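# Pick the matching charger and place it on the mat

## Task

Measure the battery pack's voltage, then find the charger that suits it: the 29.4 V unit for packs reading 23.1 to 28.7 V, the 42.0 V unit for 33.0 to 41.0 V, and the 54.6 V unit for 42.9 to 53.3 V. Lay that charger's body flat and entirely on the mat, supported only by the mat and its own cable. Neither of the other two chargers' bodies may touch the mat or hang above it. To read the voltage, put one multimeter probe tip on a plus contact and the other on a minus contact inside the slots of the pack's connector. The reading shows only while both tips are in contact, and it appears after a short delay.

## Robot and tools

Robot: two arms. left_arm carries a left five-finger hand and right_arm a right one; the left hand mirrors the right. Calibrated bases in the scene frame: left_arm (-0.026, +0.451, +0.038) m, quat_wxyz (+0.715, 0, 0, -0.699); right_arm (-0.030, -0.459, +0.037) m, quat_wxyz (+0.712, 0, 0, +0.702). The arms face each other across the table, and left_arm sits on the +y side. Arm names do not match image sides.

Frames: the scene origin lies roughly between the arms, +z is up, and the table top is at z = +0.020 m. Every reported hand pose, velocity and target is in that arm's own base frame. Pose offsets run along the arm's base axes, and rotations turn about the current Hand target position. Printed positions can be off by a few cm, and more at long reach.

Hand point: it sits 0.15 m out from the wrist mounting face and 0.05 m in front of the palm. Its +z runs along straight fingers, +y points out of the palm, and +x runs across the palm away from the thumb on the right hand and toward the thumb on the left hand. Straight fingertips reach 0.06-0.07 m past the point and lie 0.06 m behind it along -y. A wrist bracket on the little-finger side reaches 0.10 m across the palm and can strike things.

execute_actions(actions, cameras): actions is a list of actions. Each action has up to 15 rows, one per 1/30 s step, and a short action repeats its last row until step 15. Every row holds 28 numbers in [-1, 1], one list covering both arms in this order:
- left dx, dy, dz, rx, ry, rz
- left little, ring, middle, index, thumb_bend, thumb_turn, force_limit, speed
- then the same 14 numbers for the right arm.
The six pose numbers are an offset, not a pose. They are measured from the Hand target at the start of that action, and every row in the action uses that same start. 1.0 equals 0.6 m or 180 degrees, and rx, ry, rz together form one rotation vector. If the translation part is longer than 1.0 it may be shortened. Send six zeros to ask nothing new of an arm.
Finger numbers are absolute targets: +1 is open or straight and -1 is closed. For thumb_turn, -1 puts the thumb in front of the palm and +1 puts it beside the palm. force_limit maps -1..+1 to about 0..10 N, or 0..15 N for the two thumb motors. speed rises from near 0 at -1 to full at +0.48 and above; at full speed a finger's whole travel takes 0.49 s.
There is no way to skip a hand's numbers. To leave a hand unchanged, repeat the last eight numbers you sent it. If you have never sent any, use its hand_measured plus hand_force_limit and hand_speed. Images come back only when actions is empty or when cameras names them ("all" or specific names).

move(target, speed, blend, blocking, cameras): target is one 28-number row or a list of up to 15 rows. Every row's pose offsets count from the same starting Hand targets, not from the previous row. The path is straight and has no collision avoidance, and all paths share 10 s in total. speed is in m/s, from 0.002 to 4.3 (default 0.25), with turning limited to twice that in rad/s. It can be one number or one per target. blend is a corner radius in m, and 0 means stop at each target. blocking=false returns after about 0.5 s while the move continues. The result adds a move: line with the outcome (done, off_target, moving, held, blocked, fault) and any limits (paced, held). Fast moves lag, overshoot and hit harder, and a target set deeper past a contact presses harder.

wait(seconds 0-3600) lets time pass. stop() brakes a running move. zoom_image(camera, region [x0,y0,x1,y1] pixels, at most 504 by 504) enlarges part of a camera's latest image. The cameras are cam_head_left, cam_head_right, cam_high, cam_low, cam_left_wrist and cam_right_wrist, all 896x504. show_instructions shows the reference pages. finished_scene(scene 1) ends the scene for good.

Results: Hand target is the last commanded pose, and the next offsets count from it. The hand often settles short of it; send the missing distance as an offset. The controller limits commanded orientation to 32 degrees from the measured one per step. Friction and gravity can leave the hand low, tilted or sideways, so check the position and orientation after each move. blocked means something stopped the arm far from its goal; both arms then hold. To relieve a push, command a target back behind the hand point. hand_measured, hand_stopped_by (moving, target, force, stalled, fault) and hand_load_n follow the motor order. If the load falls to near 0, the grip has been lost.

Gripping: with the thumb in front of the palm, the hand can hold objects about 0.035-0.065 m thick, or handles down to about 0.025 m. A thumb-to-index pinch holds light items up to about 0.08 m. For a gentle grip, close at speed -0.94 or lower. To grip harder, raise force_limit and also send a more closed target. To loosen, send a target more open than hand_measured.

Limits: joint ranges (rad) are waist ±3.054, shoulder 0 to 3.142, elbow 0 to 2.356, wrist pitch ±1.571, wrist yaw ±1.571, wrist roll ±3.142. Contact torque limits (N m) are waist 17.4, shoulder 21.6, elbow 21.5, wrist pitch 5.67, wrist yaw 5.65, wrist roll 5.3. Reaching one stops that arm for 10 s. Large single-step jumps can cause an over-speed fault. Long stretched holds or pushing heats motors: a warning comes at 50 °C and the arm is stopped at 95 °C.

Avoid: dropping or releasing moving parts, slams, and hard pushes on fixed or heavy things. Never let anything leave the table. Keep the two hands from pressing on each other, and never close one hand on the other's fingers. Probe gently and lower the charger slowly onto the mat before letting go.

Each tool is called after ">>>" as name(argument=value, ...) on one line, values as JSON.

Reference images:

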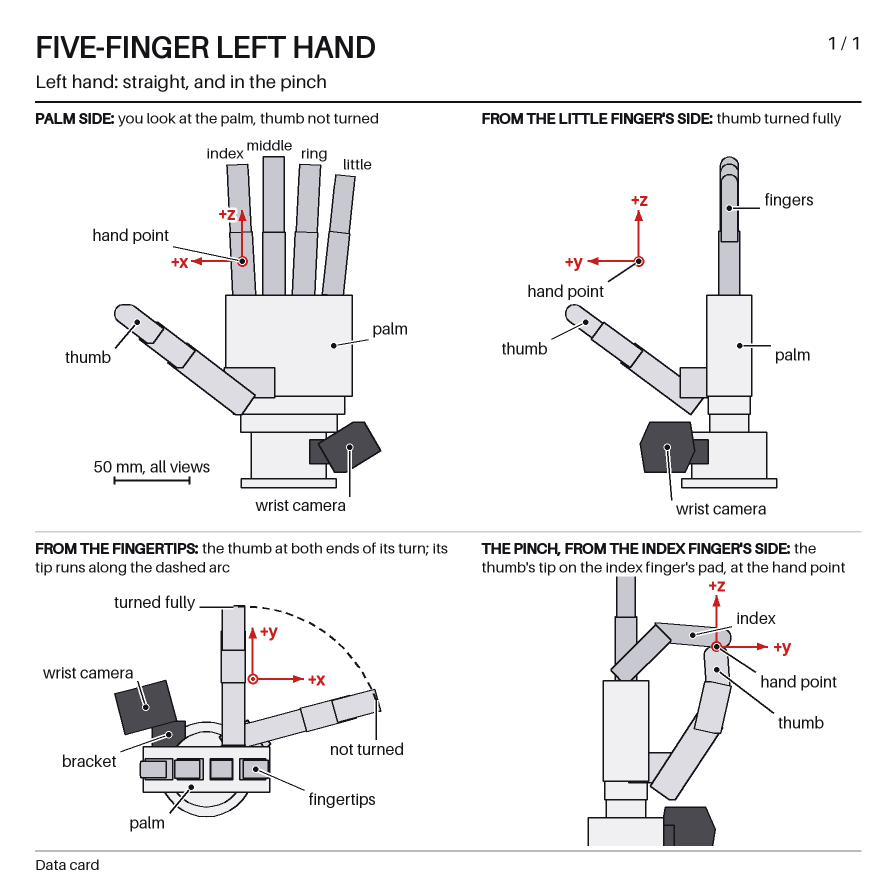

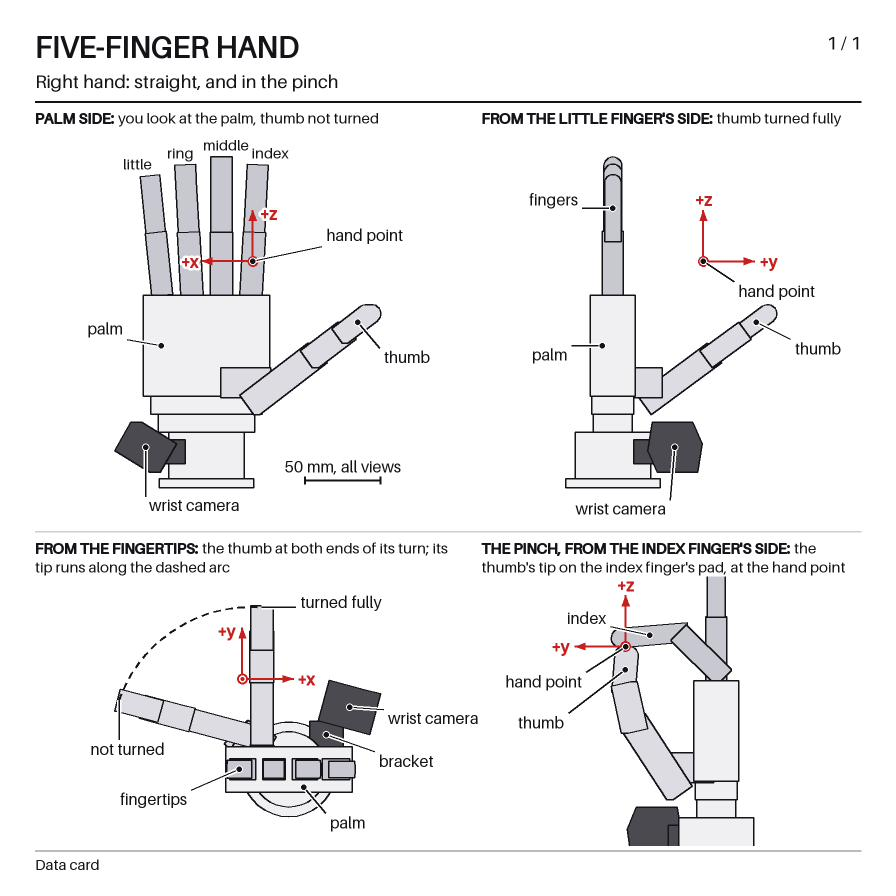

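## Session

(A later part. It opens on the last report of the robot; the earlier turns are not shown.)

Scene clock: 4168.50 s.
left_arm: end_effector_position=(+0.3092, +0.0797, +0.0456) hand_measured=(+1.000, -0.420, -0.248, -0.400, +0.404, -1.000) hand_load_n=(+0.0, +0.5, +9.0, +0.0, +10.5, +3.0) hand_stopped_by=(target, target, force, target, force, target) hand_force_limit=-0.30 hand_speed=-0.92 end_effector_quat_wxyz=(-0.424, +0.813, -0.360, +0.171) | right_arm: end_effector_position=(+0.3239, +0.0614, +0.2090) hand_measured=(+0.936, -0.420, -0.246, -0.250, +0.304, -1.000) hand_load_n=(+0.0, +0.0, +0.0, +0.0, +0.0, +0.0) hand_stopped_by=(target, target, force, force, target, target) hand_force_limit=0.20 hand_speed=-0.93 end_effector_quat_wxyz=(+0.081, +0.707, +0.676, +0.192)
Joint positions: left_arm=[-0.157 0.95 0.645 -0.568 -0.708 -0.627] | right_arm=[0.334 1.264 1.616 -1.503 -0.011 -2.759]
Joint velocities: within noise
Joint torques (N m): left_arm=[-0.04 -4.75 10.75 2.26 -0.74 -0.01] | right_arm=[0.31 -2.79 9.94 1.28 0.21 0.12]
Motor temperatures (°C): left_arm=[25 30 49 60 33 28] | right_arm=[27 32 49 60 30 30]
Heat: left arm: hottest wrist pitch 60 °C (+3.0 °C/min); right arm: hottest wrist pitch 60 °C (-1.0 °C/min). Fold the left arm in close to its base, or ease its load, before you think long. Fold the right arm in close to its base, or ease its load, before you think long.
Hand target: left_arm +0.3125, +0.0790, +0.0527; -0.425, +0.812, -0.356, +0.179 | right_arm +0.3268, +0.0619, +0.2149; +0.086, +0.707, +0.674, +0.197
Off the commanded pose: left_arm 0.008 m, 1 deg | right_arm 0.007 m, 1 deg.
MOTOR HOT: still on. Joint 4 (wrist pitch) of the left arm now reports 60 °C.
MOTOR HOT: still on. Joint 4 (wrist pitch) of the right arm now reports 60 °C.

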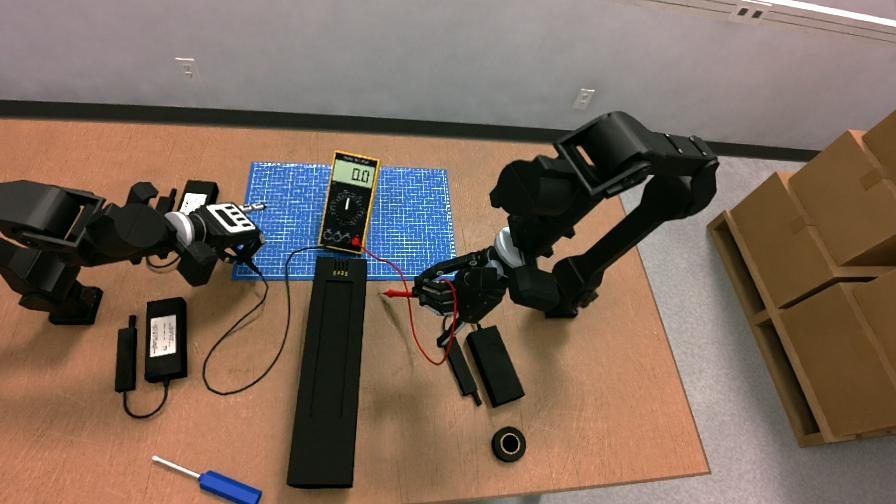

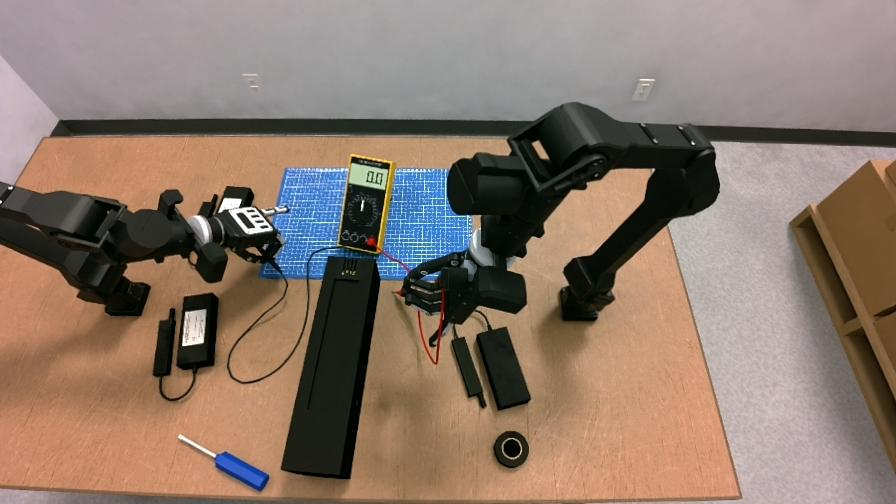

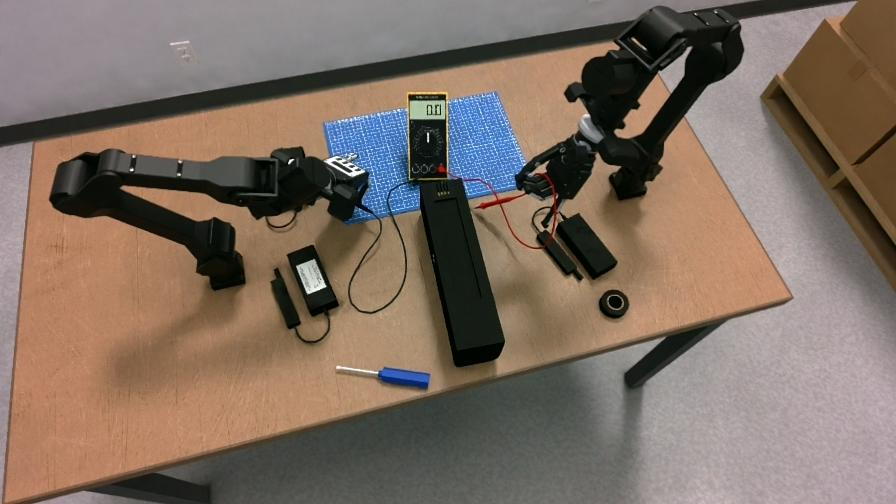

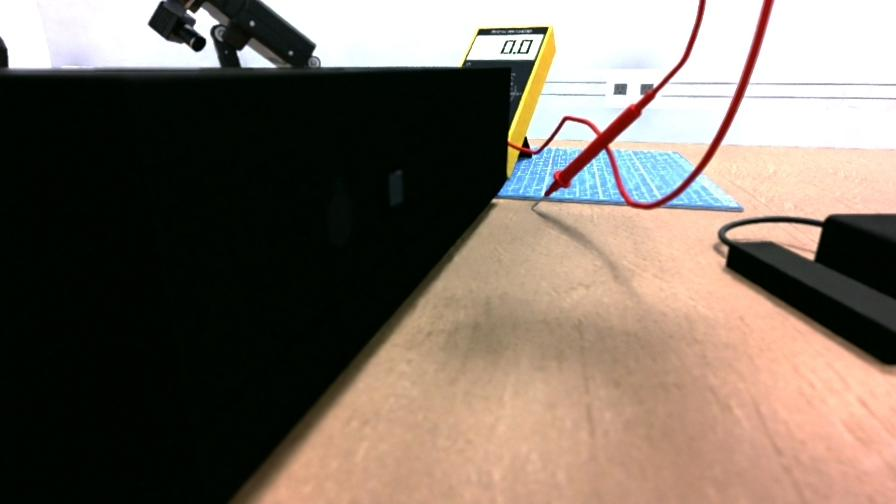

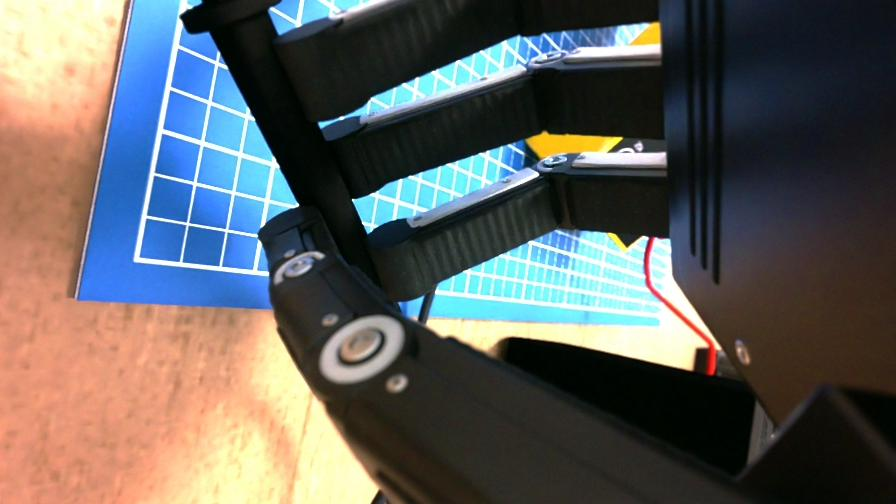

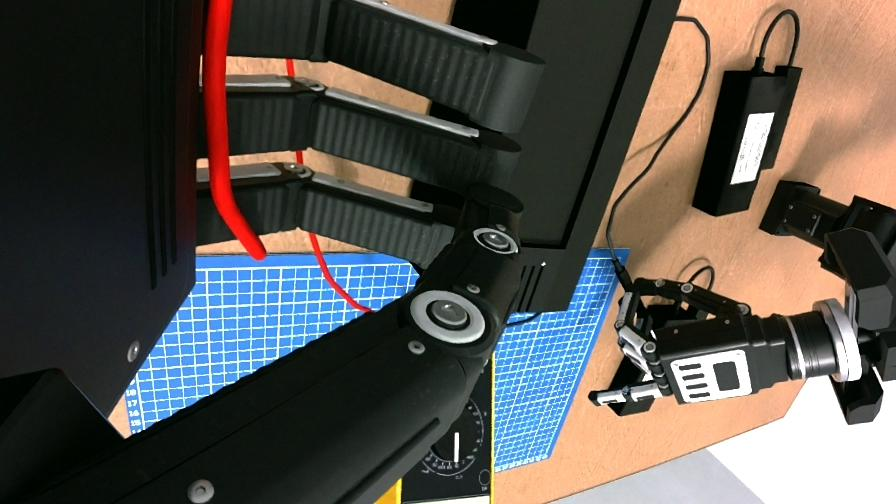

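>>> move(target=[0,0,0,0,0,0,1,-0.42,-0.25,-0.40,0.31,-1,-0.3,-0.92,-0.02,-0.067,-0.17,0,0,0,1,-0.42,-0.25,-0.4,0.3,-1,0.2,-0.93], speed=0.08, cameras=["cam_head_left","cam_high","cam_low","cam_right_wrist"])

>>> zoom_image(camera="cam_high", region=[450, 130, 630, 290])

Scene clock: 4182.30 s.
left_arm: end_effector_position=(+0.3092, +0.0797, +0.0456) hand_measured=(+1.000, -0.420, -0.248, -0.400, +0.404, -1.000) hand_load_n=(+0.0, +0.0, +8.5, +0.0, +11.0, +3.0) hand_stopped_by=(target, target, force, target, force, target) hand_force_limit=-0.30 hand_speed=-0.92 end_effector_quat_wxyz=(-0.424, +0.813, -0.360, +0.171) | right_arm: end_effector_position=(+0.3165, +0.0215, +0.1151) hand_measured=(+0.936, -0.420, -0.246, -0.250, +0.304, -1.000) hand_load_n=(+0.0, +0.0, +0.0, +0.0, -0.5, +0.0) hand_stopped_by=(target, target, force, force, target, target) hand_force_limit=0.20 hand_speed=-0.93 end_effector_quat_wxyz=(+0.087, +0.707, +0.674, +0.196)
Joint positions: left_arm=[-0.157 0.95 0.645 -0.568 -0.708 -0.627] | right_arm=[0.121 1.044 1.076 -1.18 -0.092 -2.952]
Joint torques (N m): left_arm=[0.14 -4.69 10.6 2.32 -0.75 -0.04] | right_arm=[-0.23 -3.37 7.17 1.57 -0.26 -0.1]
Motor temperatures (°C): left_arm=[25 30 51 60 33 28] | right_arm=[27 32 49 60 30 30]
Heat: left arm: hottest wrist pitch 60 °C (+4.0 °C/min); right arm: hottest wrist pitch 60 °C (-1.0 °C/min). Fold the left arm in close to its base, or ease its load, before you think long. Fold the right arm in close to its base, or ease its load, before you think long.
Hand target: left_arm +0.3125, +0.0790, +0.0527; -0.425, +0.812, -0.356, +0.179 | right_arm +0.3149, +0.0218, +0.1129; +0.086, +0.707, +0.674, +0.197
Off the commanded pose: left_arm 0.008 m, 1 deg | right_arm 0.003 m, 0 deg.
MOTOR HOT: still on. Joint 4 (wrist pitch) of the left arm now reports 60 °C.
MOTOR HOT: still on. Joint 4 (wrist pitch) of the right arm now reports 60 °C.
move: done

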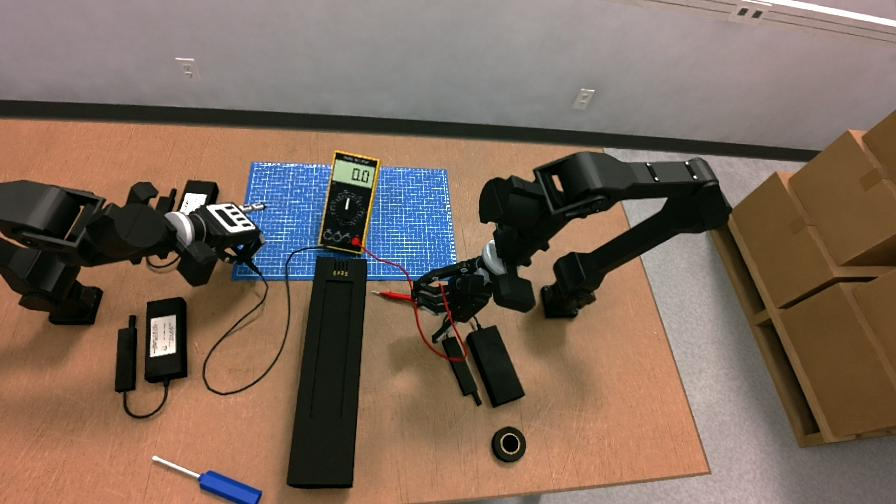

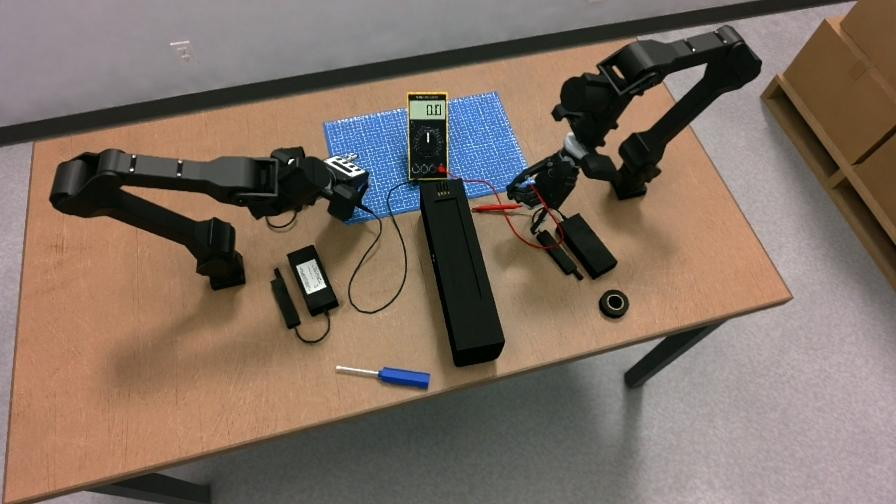

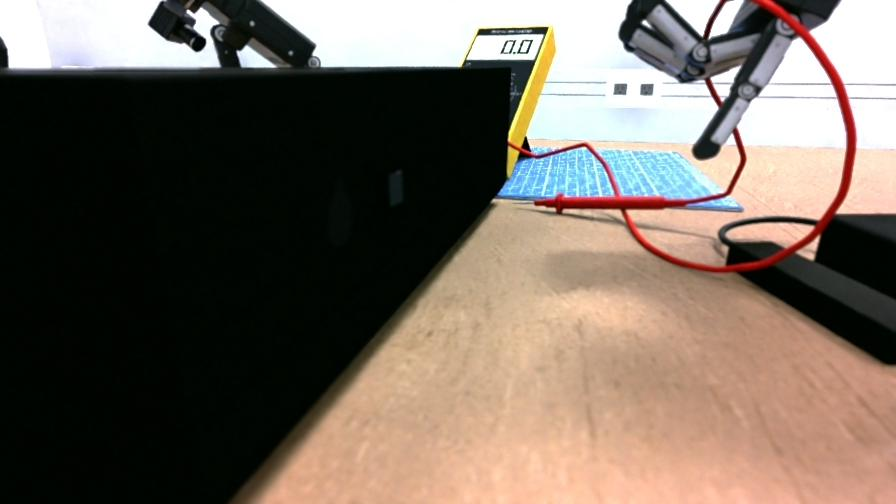

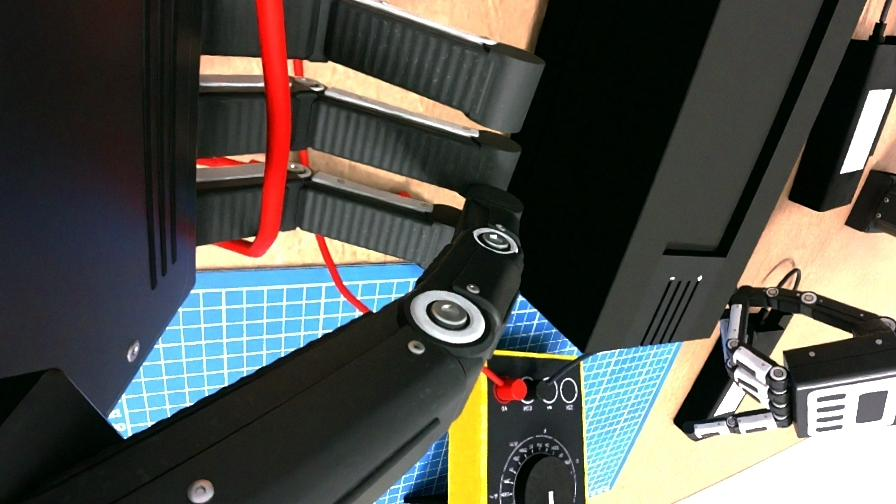

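Scaled by 2.800 from the camera's image (finer frame: 1280x720).

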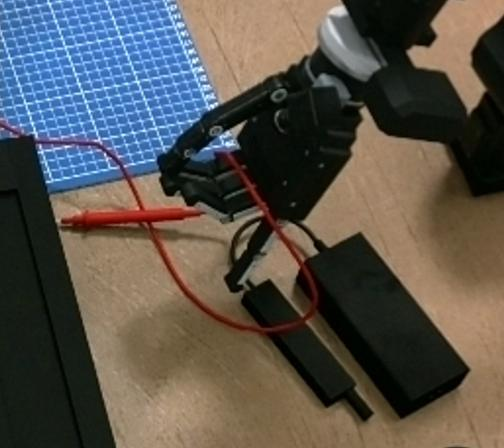

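>>> move(target=[[0,0,0,0,0,0,1,-0.42,-0.25,-0.40,0.31,-1,-0.3,-0.92,0,0,0,0,0,0,1,0.8,0.8,0.8,0.95,-1,0.2,-0.3],[0,0,0,0,0,0,1,-0.42,-0.25,-0.40,0.31,-1,-0.3,-0.92,-0.08,0,0.02,0,0,0,1,0.8,0.8,0.8,0.95,-1,0.2,-0.3]], speed=0.08, cameras=["cam_head_left","cam_high","cam_low","cam_right_wrist"])

>>> zoom_image(camera="cam_high", region=[450, 130, 630, 290])

Scene clock: 4272.27 s.
left_arm: end_effector_position=(+0.3092, +0.0797, +0.0456) hand_measured=(+1.000, -0.420, -0.248, -0.400, +0.404, -1.000) hand_load_n=(+0.0, +0.5, +8.5, +0.0, +10.5, +3.0) hand_stopped_by=(target, target, force, target, force, target) hand_force_limit=-0.30 hand_speed=-0.92 end_effector_quat_wxyz=(-0.424, +0.813, -0.360, +0.171) | right_arm: end_effector_position=(+0.2688, +0.0227, +0.1274) hand_measured=(+0.936, +0.800, +0.800, +0.800, +0.950, -1.000) hand_load_n=(+0.0, +0.0, +0.0, +0.0, +0.0, +0.0) hand_stopped_by=(target, target, target, target, target, target) hand_force_limit=0.20 hand_speed=-0.30 end_effector_quat_wxyz=(+0.085, +0.706, +0.674, +0.200)
Joint positions: left_arm=[-0.157 0.95 0.645 -0.568 -0.708 -0.627] | right_arm=[0.166 0.881 1.066 -1.325 -0.081 -2.912]
Joint torques (N m): left_arm=[0.21 -4.66 10.65 2.31 -0.78 -0.01] | right_arm=[0.34 -1.72 7.15 1.3 0.08 0.12]
Motor temperatures (°C): left_arm=[25 30 56 59 33 28] | right_arm=[27 32 46 59 30 30]
Heat: left arm: hottest wrist pitch 59 °C (-1.0 °C/min); right arm: hottest wrist pitch 59 °C (+0.0 °C/min). Fold the left arm in close to its base, or ease its load, before you think long. Fold the right arm in close to its base, or ease its load, before you think long.
Hand target: left_arm +0.3125, +0.0790, +0.0527; -0.425, +0.812, -0.356, +0.179 | right_arm +0.2669, +0.0217, +0.1249; +0.086, +0.707, +0.674, +0.197
Off the commanded pose: left_arm 0.008 m, 1 deg | right_arm 0.003 m, 0 deg.
MOTOR HOT: still on. Joint 4 (wrist pitch) of the left arm now reports 59 °C.
MOTOR HOT: still on. Joint 4 (wrist pitch) of the right arm now reports 59 °C.
move: done

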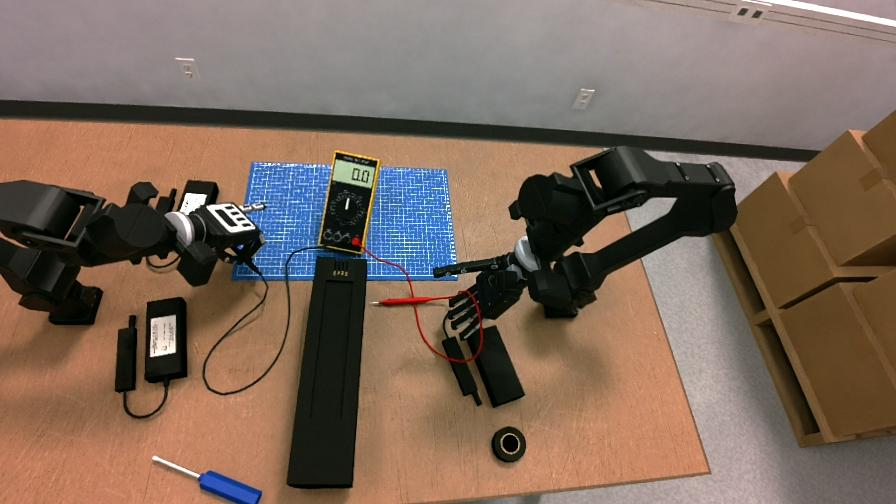

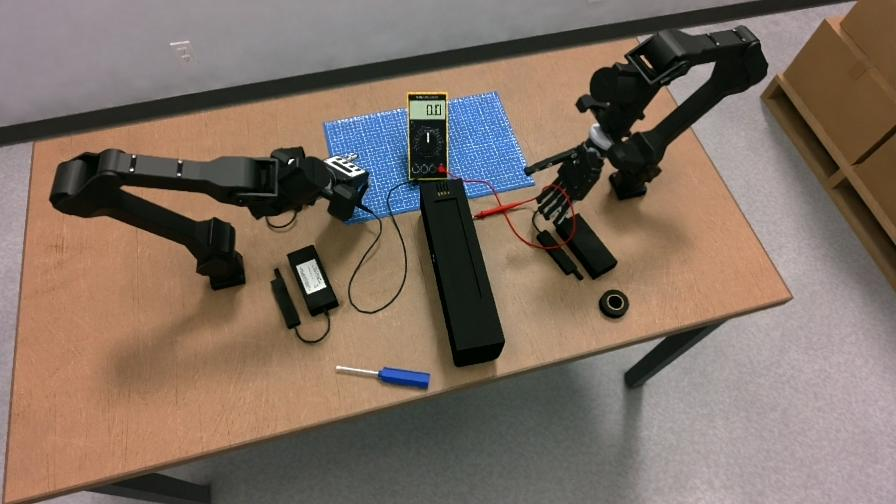

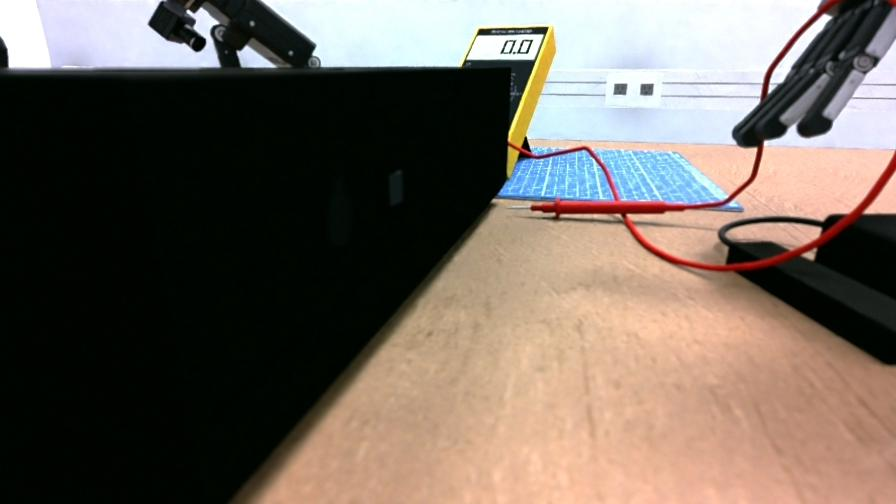

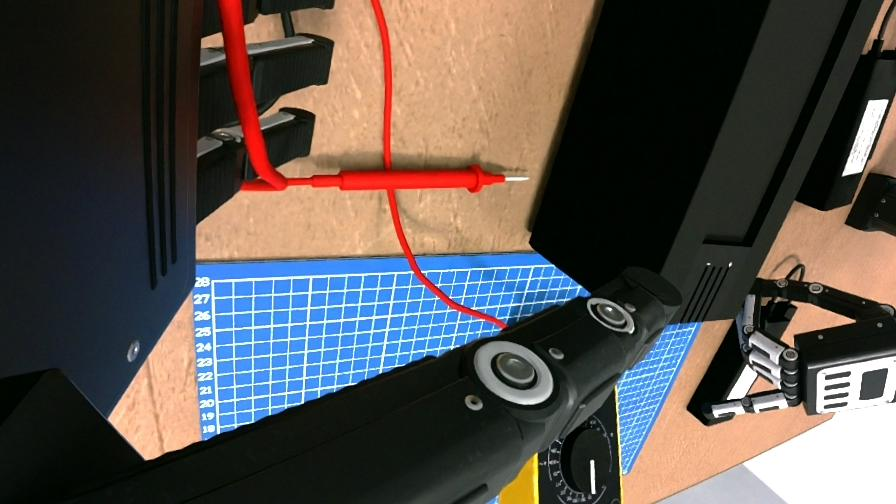

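Scaled by 2.800 from the camera's image (finer frame: 1280x720).

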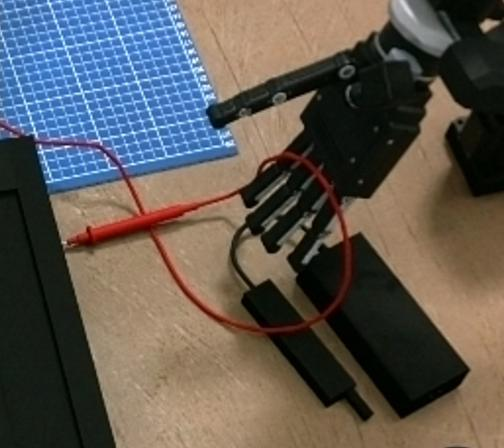

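>>> move(target=[0,0,0,0,0,0,1,-0.42,-0.25,-0.40,0.31,-1,-0.3,-0.92,0.03,-0.16,-0.05,0,0,0,1,0.8,0.8,0.8,0.95,-1,0.2,-0.3], speed=0.1, cameras=["cam_head_left","cam_high","cam_low","cam_right_wrist"])

>>> zoom_image(camera="cam_high", region=[450, 130, 630, 290])

Scene clock: 4292.37 s.
left_arm: end_effector_position=(+0.3092, +0.0797, +0.0456) hand_measured=(+1.000, -0.420, -0.248, -0.400, +0.404, -1.000) hand_load_n=(+0.0, +0.5, +8.5, +0.0, +10.5, +3.0) hand_stopped_by=(target, target, force, target, force, target) hand_force_limit=-0.30 hand_speed=-0.92 end_effector_quat_wxyz=(-0.424, +0.813, -0.360, +0.171) | right_arm: end_effector_position=(+0.2868, -0.0723, +0.1001) hand_measured=(+0.936, +0.800, +0.800, +0.800, +0.950, -1.000) hand_load_n=(+0.0, +0.0, +0.0, +0.0, +0.0, +0.0) hand_stopped_by=(target, target, target, target, target, target) hand_force_limit=0.20 hand_speed=-0.30 end_effector_quat_wxyz=(+0.131, +0.757, +0.621, +0.155)
Joint positions: left_arm=[-0.157 0.95 0.645 -0.568 -0.708 -0.627] | right_arm=[-0.216 0.948 0.976 -1.198 -0.08 -3.145]
Joint torques (N m): left_arm=[0.05 -4.83 10.67 2.32 -0.77 -0.02] | right_arm=[-0.23 -1.26 7.24 1.5 0.02 -0.08]
Motor temperatures (°C): left_arm=[25 30 56 58 33 28] | right_arm=[27 31 45 60 30 30]
Heat: left arm: hottest wrist pitch 58 °C (-1.0 °C/min); right arm: hottest wrist pitch 60 °C (+1.0 °C/min). Fold the left arm in close to its base, or ease its load, before you think long. Fold the right arm in close to its base, or ease its load, before you think long.
Hand target: left_arm +0.3125, +0.0790, +0.0527; -0.425, +0.812, -0.356, +0.179 | right_arm +0.2849, -0.0742, +0.0950; +0.086, +0.707, +0.674, +0.197
Off the commanded pose: left_arm 0.008 m, 1 deg | right_arm 0.006 m, 11 deg.
MOTOR HOT: still on. Joint 4 (wrist pitch) of the left arm now reports 58 °C.
MOTOR HOT: still on. Joint 4 (wrist pitch) of the right arm now reports 60 °C.
joint sent to its limit (right arm) — joint 6 (wrist roll), lower limit. The joint targets are off in orientation, not in position.
move: off_target (right_arm)

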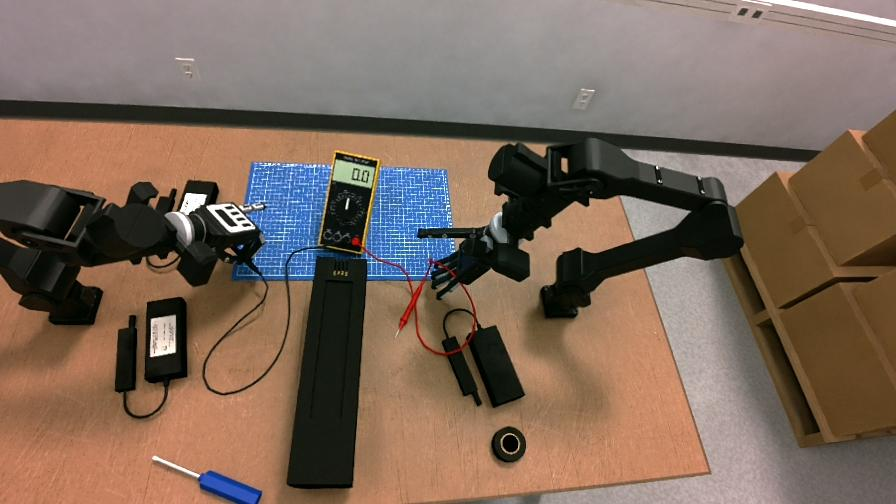

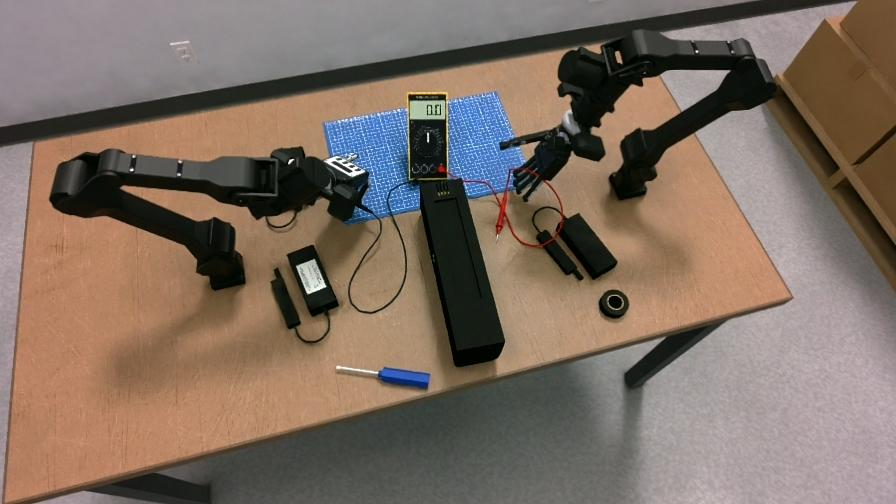

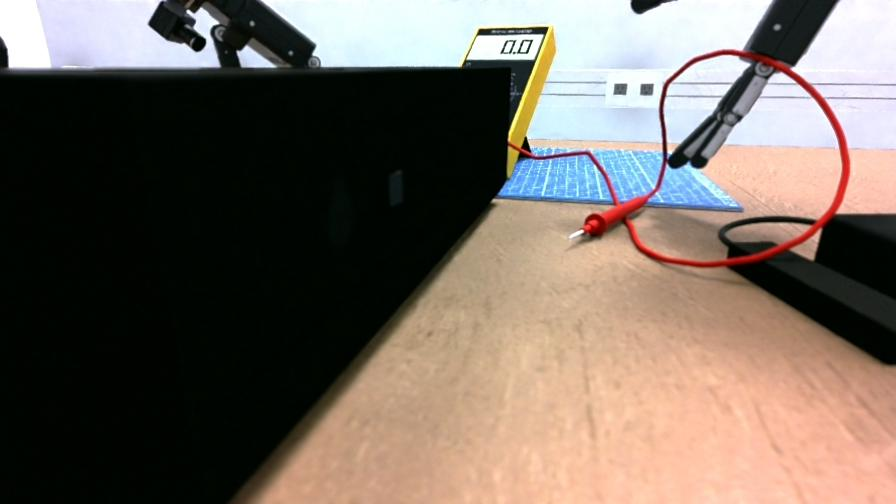

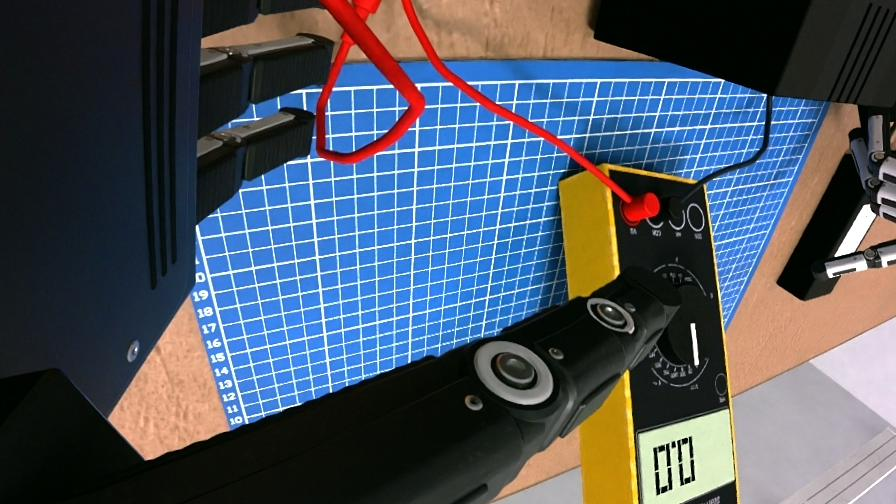

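Scaled by 2.800 from the camera's image (finer frame: 1280x720).

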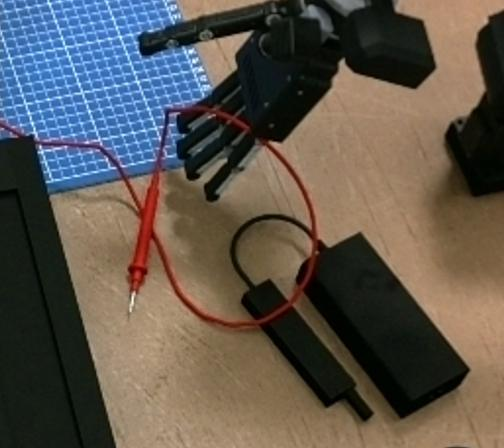

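>>> zoom_image(camera="cam_right_wrist", region=[180, 0, 480, 230])

>>> zoom_image(camera="cam_low", region=[560, 0, 896, 290])

>>> zoom_image(camera="cam_head_left", region=[380, 210, 520, 350])

Scaled by 1.680 from the camera's image (finer frame: 1280x720).

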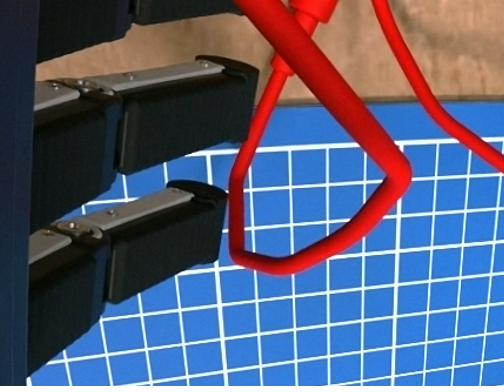

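Scaled by 1.500 from the camera's image (finer frame: 1280x720).

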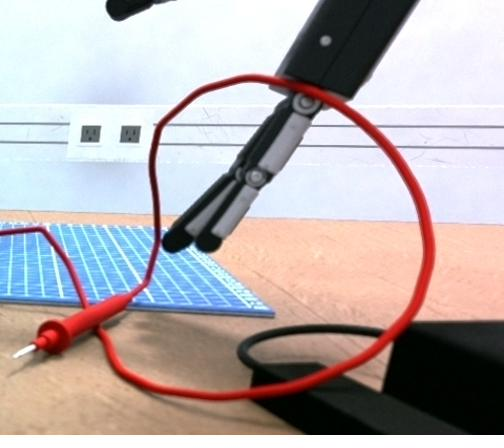

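Scaled by 3.600 from the camera's image (finer frame: 1280x720).

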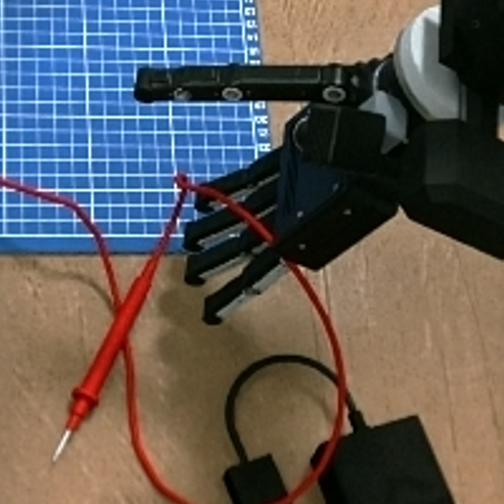

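>>> move(target=[0,0,0,0,0,0,1,-0.42,-0.25,-0.40,0.31,-1,-0.3,-0.92,-0.1,-0.05,0.1,0,0,0,1,0.8,0.8,0.8,0.95,-1,0.2,-0.3], speed=0.15, cameras=["cam_head_left","cam_low"])

Scene clock: 4318.50 s.
left_arm: end_effector_position=(+0.3092, +0.0797, +0.0456) hand_measured=(+1.000, -0.420, -0.248, -0.400, +0.404, -1.000) hand_load_n=(+0.0, +0.5, +9.0, +0.0, +10.5, +3.0) hand_stopped_by=(target, target, force, target, force, target) hand_force_limit=-0.30 hand_speed=-0.92 end_effector_quat_wxyz=(-0.424, +0.813, -0.360, +0.171) | right_arm: end_effector_position=(+0.2227, -0.1021, +0.1487) hand_measured=(+0.936, +0.800, +0.800, +0.800, +0.950, -1.000) hand_load_n=(+0.0, +0.0, +0.0, +0.0, -0.5, +0.0) hand_stopped_by=(target, target, target, target, target, target) hand_force_limit=0.20 hand_speed=-0.30 end_effector_quat_wxyz=(+0.156, +0.783, +0.594, +0.098)
Joint positions: left_arm=[-0.157 0.95 0.645 -0.568 -0.708 -0.627] | right_arm=[-0.27 0.873 1.179 -1.508 0.032 -3.145]
Joint torques (N m): left_arm=[0.04 -4.66 10.68 2.35 -0.73 -0.02] | right_arm=[0.18 -0.19 9.88 1.09 0.26 -0.07]
Motor temperatures (°C): left_arm=[25 30 57 58 33 28] | right_arm=[27 31 44 61 29 30]
Heat: left arm: hottest wrist pitch 58 °C (-1.0 °C/min); right arm: hottest wrist pitch 61 °C (+2.0 °C/min). Fold the left arm in close to its base, or ease its load, before you think long. Fold the right arm in close to its base, or ease its load, before you think long.
Hand target: left_arm +0.3125, +0.0790, +0.0527; -0.425, +0.812, -0.356, +0.179 | right_arm +0.2249, -0.1043, +0.1550; +0.086, +0.707, +0.674, +0.197
Off the commanded pose: left_arm 0.008 m, 1 deg | right_arm 0.007 m, 19 deg.
MOTOR HOT: still on. Joint 4 (wrist pitch) of the left arm now reports 58 °C.
MOTOR HOT: still on. Joint 4 (wrist pitch) of the right arm now reports 61 °C.
joint sent to its limit (right arm) — joint 6 (wrist roll), lower limit. The joint targets are off in orientation, not in position.
move: off_target (right_arm)

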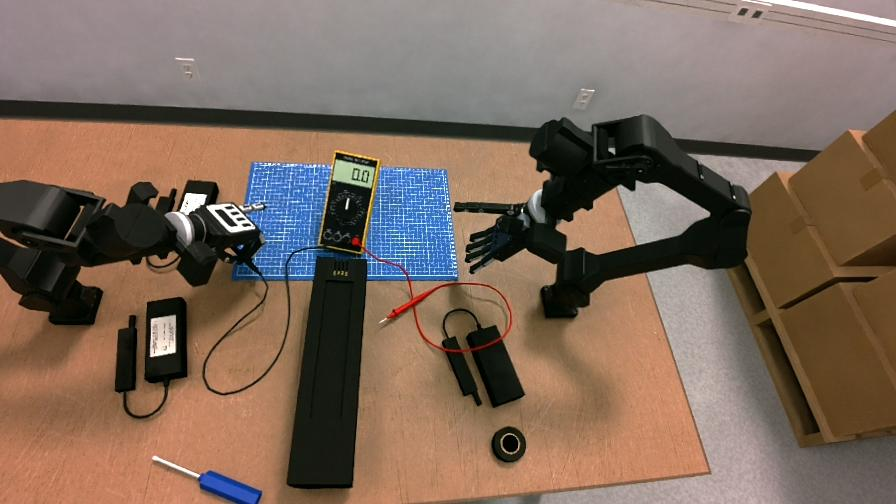

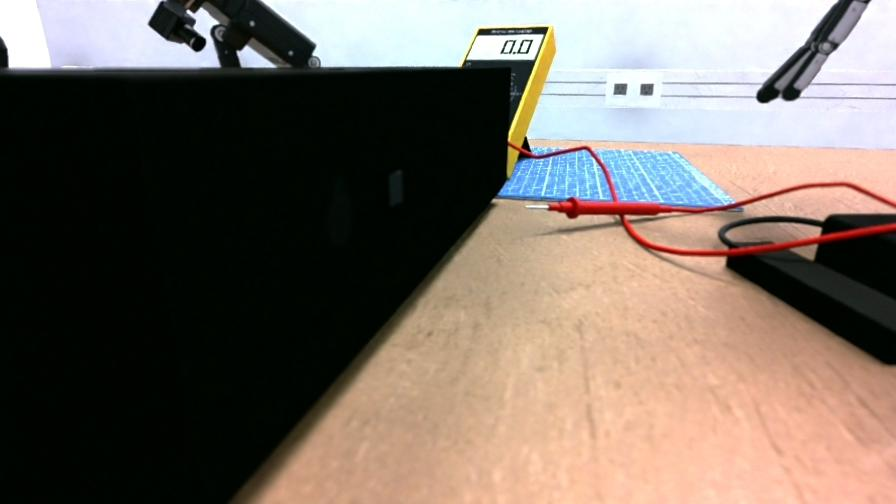

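>>> move(target=[0,0,0,0,0,0,1,-0.42,-0.25,-0.40,0.31,-1,-0.3,-0.92,0.092,0.124,0.075,0,0,-0.667,1,0.5,0.5,0.5,0.6,-1,0.2,-0.3], speed=0.3, cameras=["cam_head_left"])

Scene clock: 4354.00 s.
left_arm: end_effector_position=(+0.3092, +0.0797, +0.0456) hand_measured=(+1.000, -0.420, -0.248, -0.400, +0.404, -1.000) hand_load_n=(+0.0, +0.0, +9.0, +0.0, +10.5, +3.0) hand_stopped_by=(target, target, force, target, force, target) hand_force_limit=-0.30 hand_speed=-0.92 end_effector_quat_wxyz=(-0.424, +0.813, -0.360, +0.171) | right_arm: end_effector_position=(+0.2781, -0.0317, +0.1968) hand_measured=(+0.936, +0.500, +0.500, +0.500, +0.600, -1.000) hand_load_n=(+0.0, +0.0, +0.0, +0.0, +0.0, +0.0) hand_stopped_by=(target, target, target, target, target, target) hand_force_limit=0.20 hand_speed=-0.30 end_effector_quat_wxyz=(+0.110, +0.938, -0.210, +0.254)
Joint positions: left_arm=[-0.157 0.95 0.645 -0.568 -0.708 -0.627] | right_arm=[0.414 1.489 1.789 -1.565 0.477 -0.792]
Joint torques (N m): left_arm=[0.21 -4.73 10.68 2.36 -0.75 0.02] | right_arm=[-0.26 -4.19 9.5 0.71 0.62 0.1]
Motor temperatures (°C): left_arm=[25 30 57 57 33 28] | right_arm=[27 31 45 58 30 30]
Heat: left arm: hottest elbow 57 °C (+1.0 °C/min); right arm: hottest wrist pitch 58 °C (-2.0 °C/min). Fold the left arm in close to its base, or ease its load, before you think long. Fold the right arm in close to its base, or ease its load, before you think long.
Hand target: left_arm +0.3125, +0.0790, +0.0527; -0.425, +0.812, -0.356, +0.179 | right_arm +0.2801, -0.0299, +0.1999; +0.214, +0.937, -0.275, +0.024
Off the commanded pose: left_arm 0.008 m, 1 deg | right_arm 0.004 m, 30 deg.
MOTOR HOT: still on. Joint 3 (elbow) of the left arm now reports 57 °C.
MOTOR HOT: still on. Joint 4 (wrist pitch) of the right arm now reports 58 °C.
joint sent to its limit (right arm) — joint 4 (wrist pitch), lower limit. The joint targets are off in orientation, not in position.
move: off_target (right_arm)

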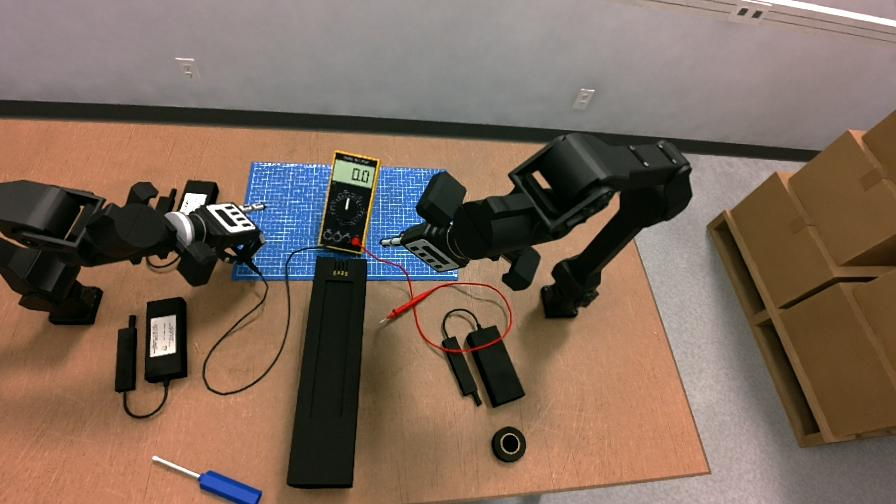

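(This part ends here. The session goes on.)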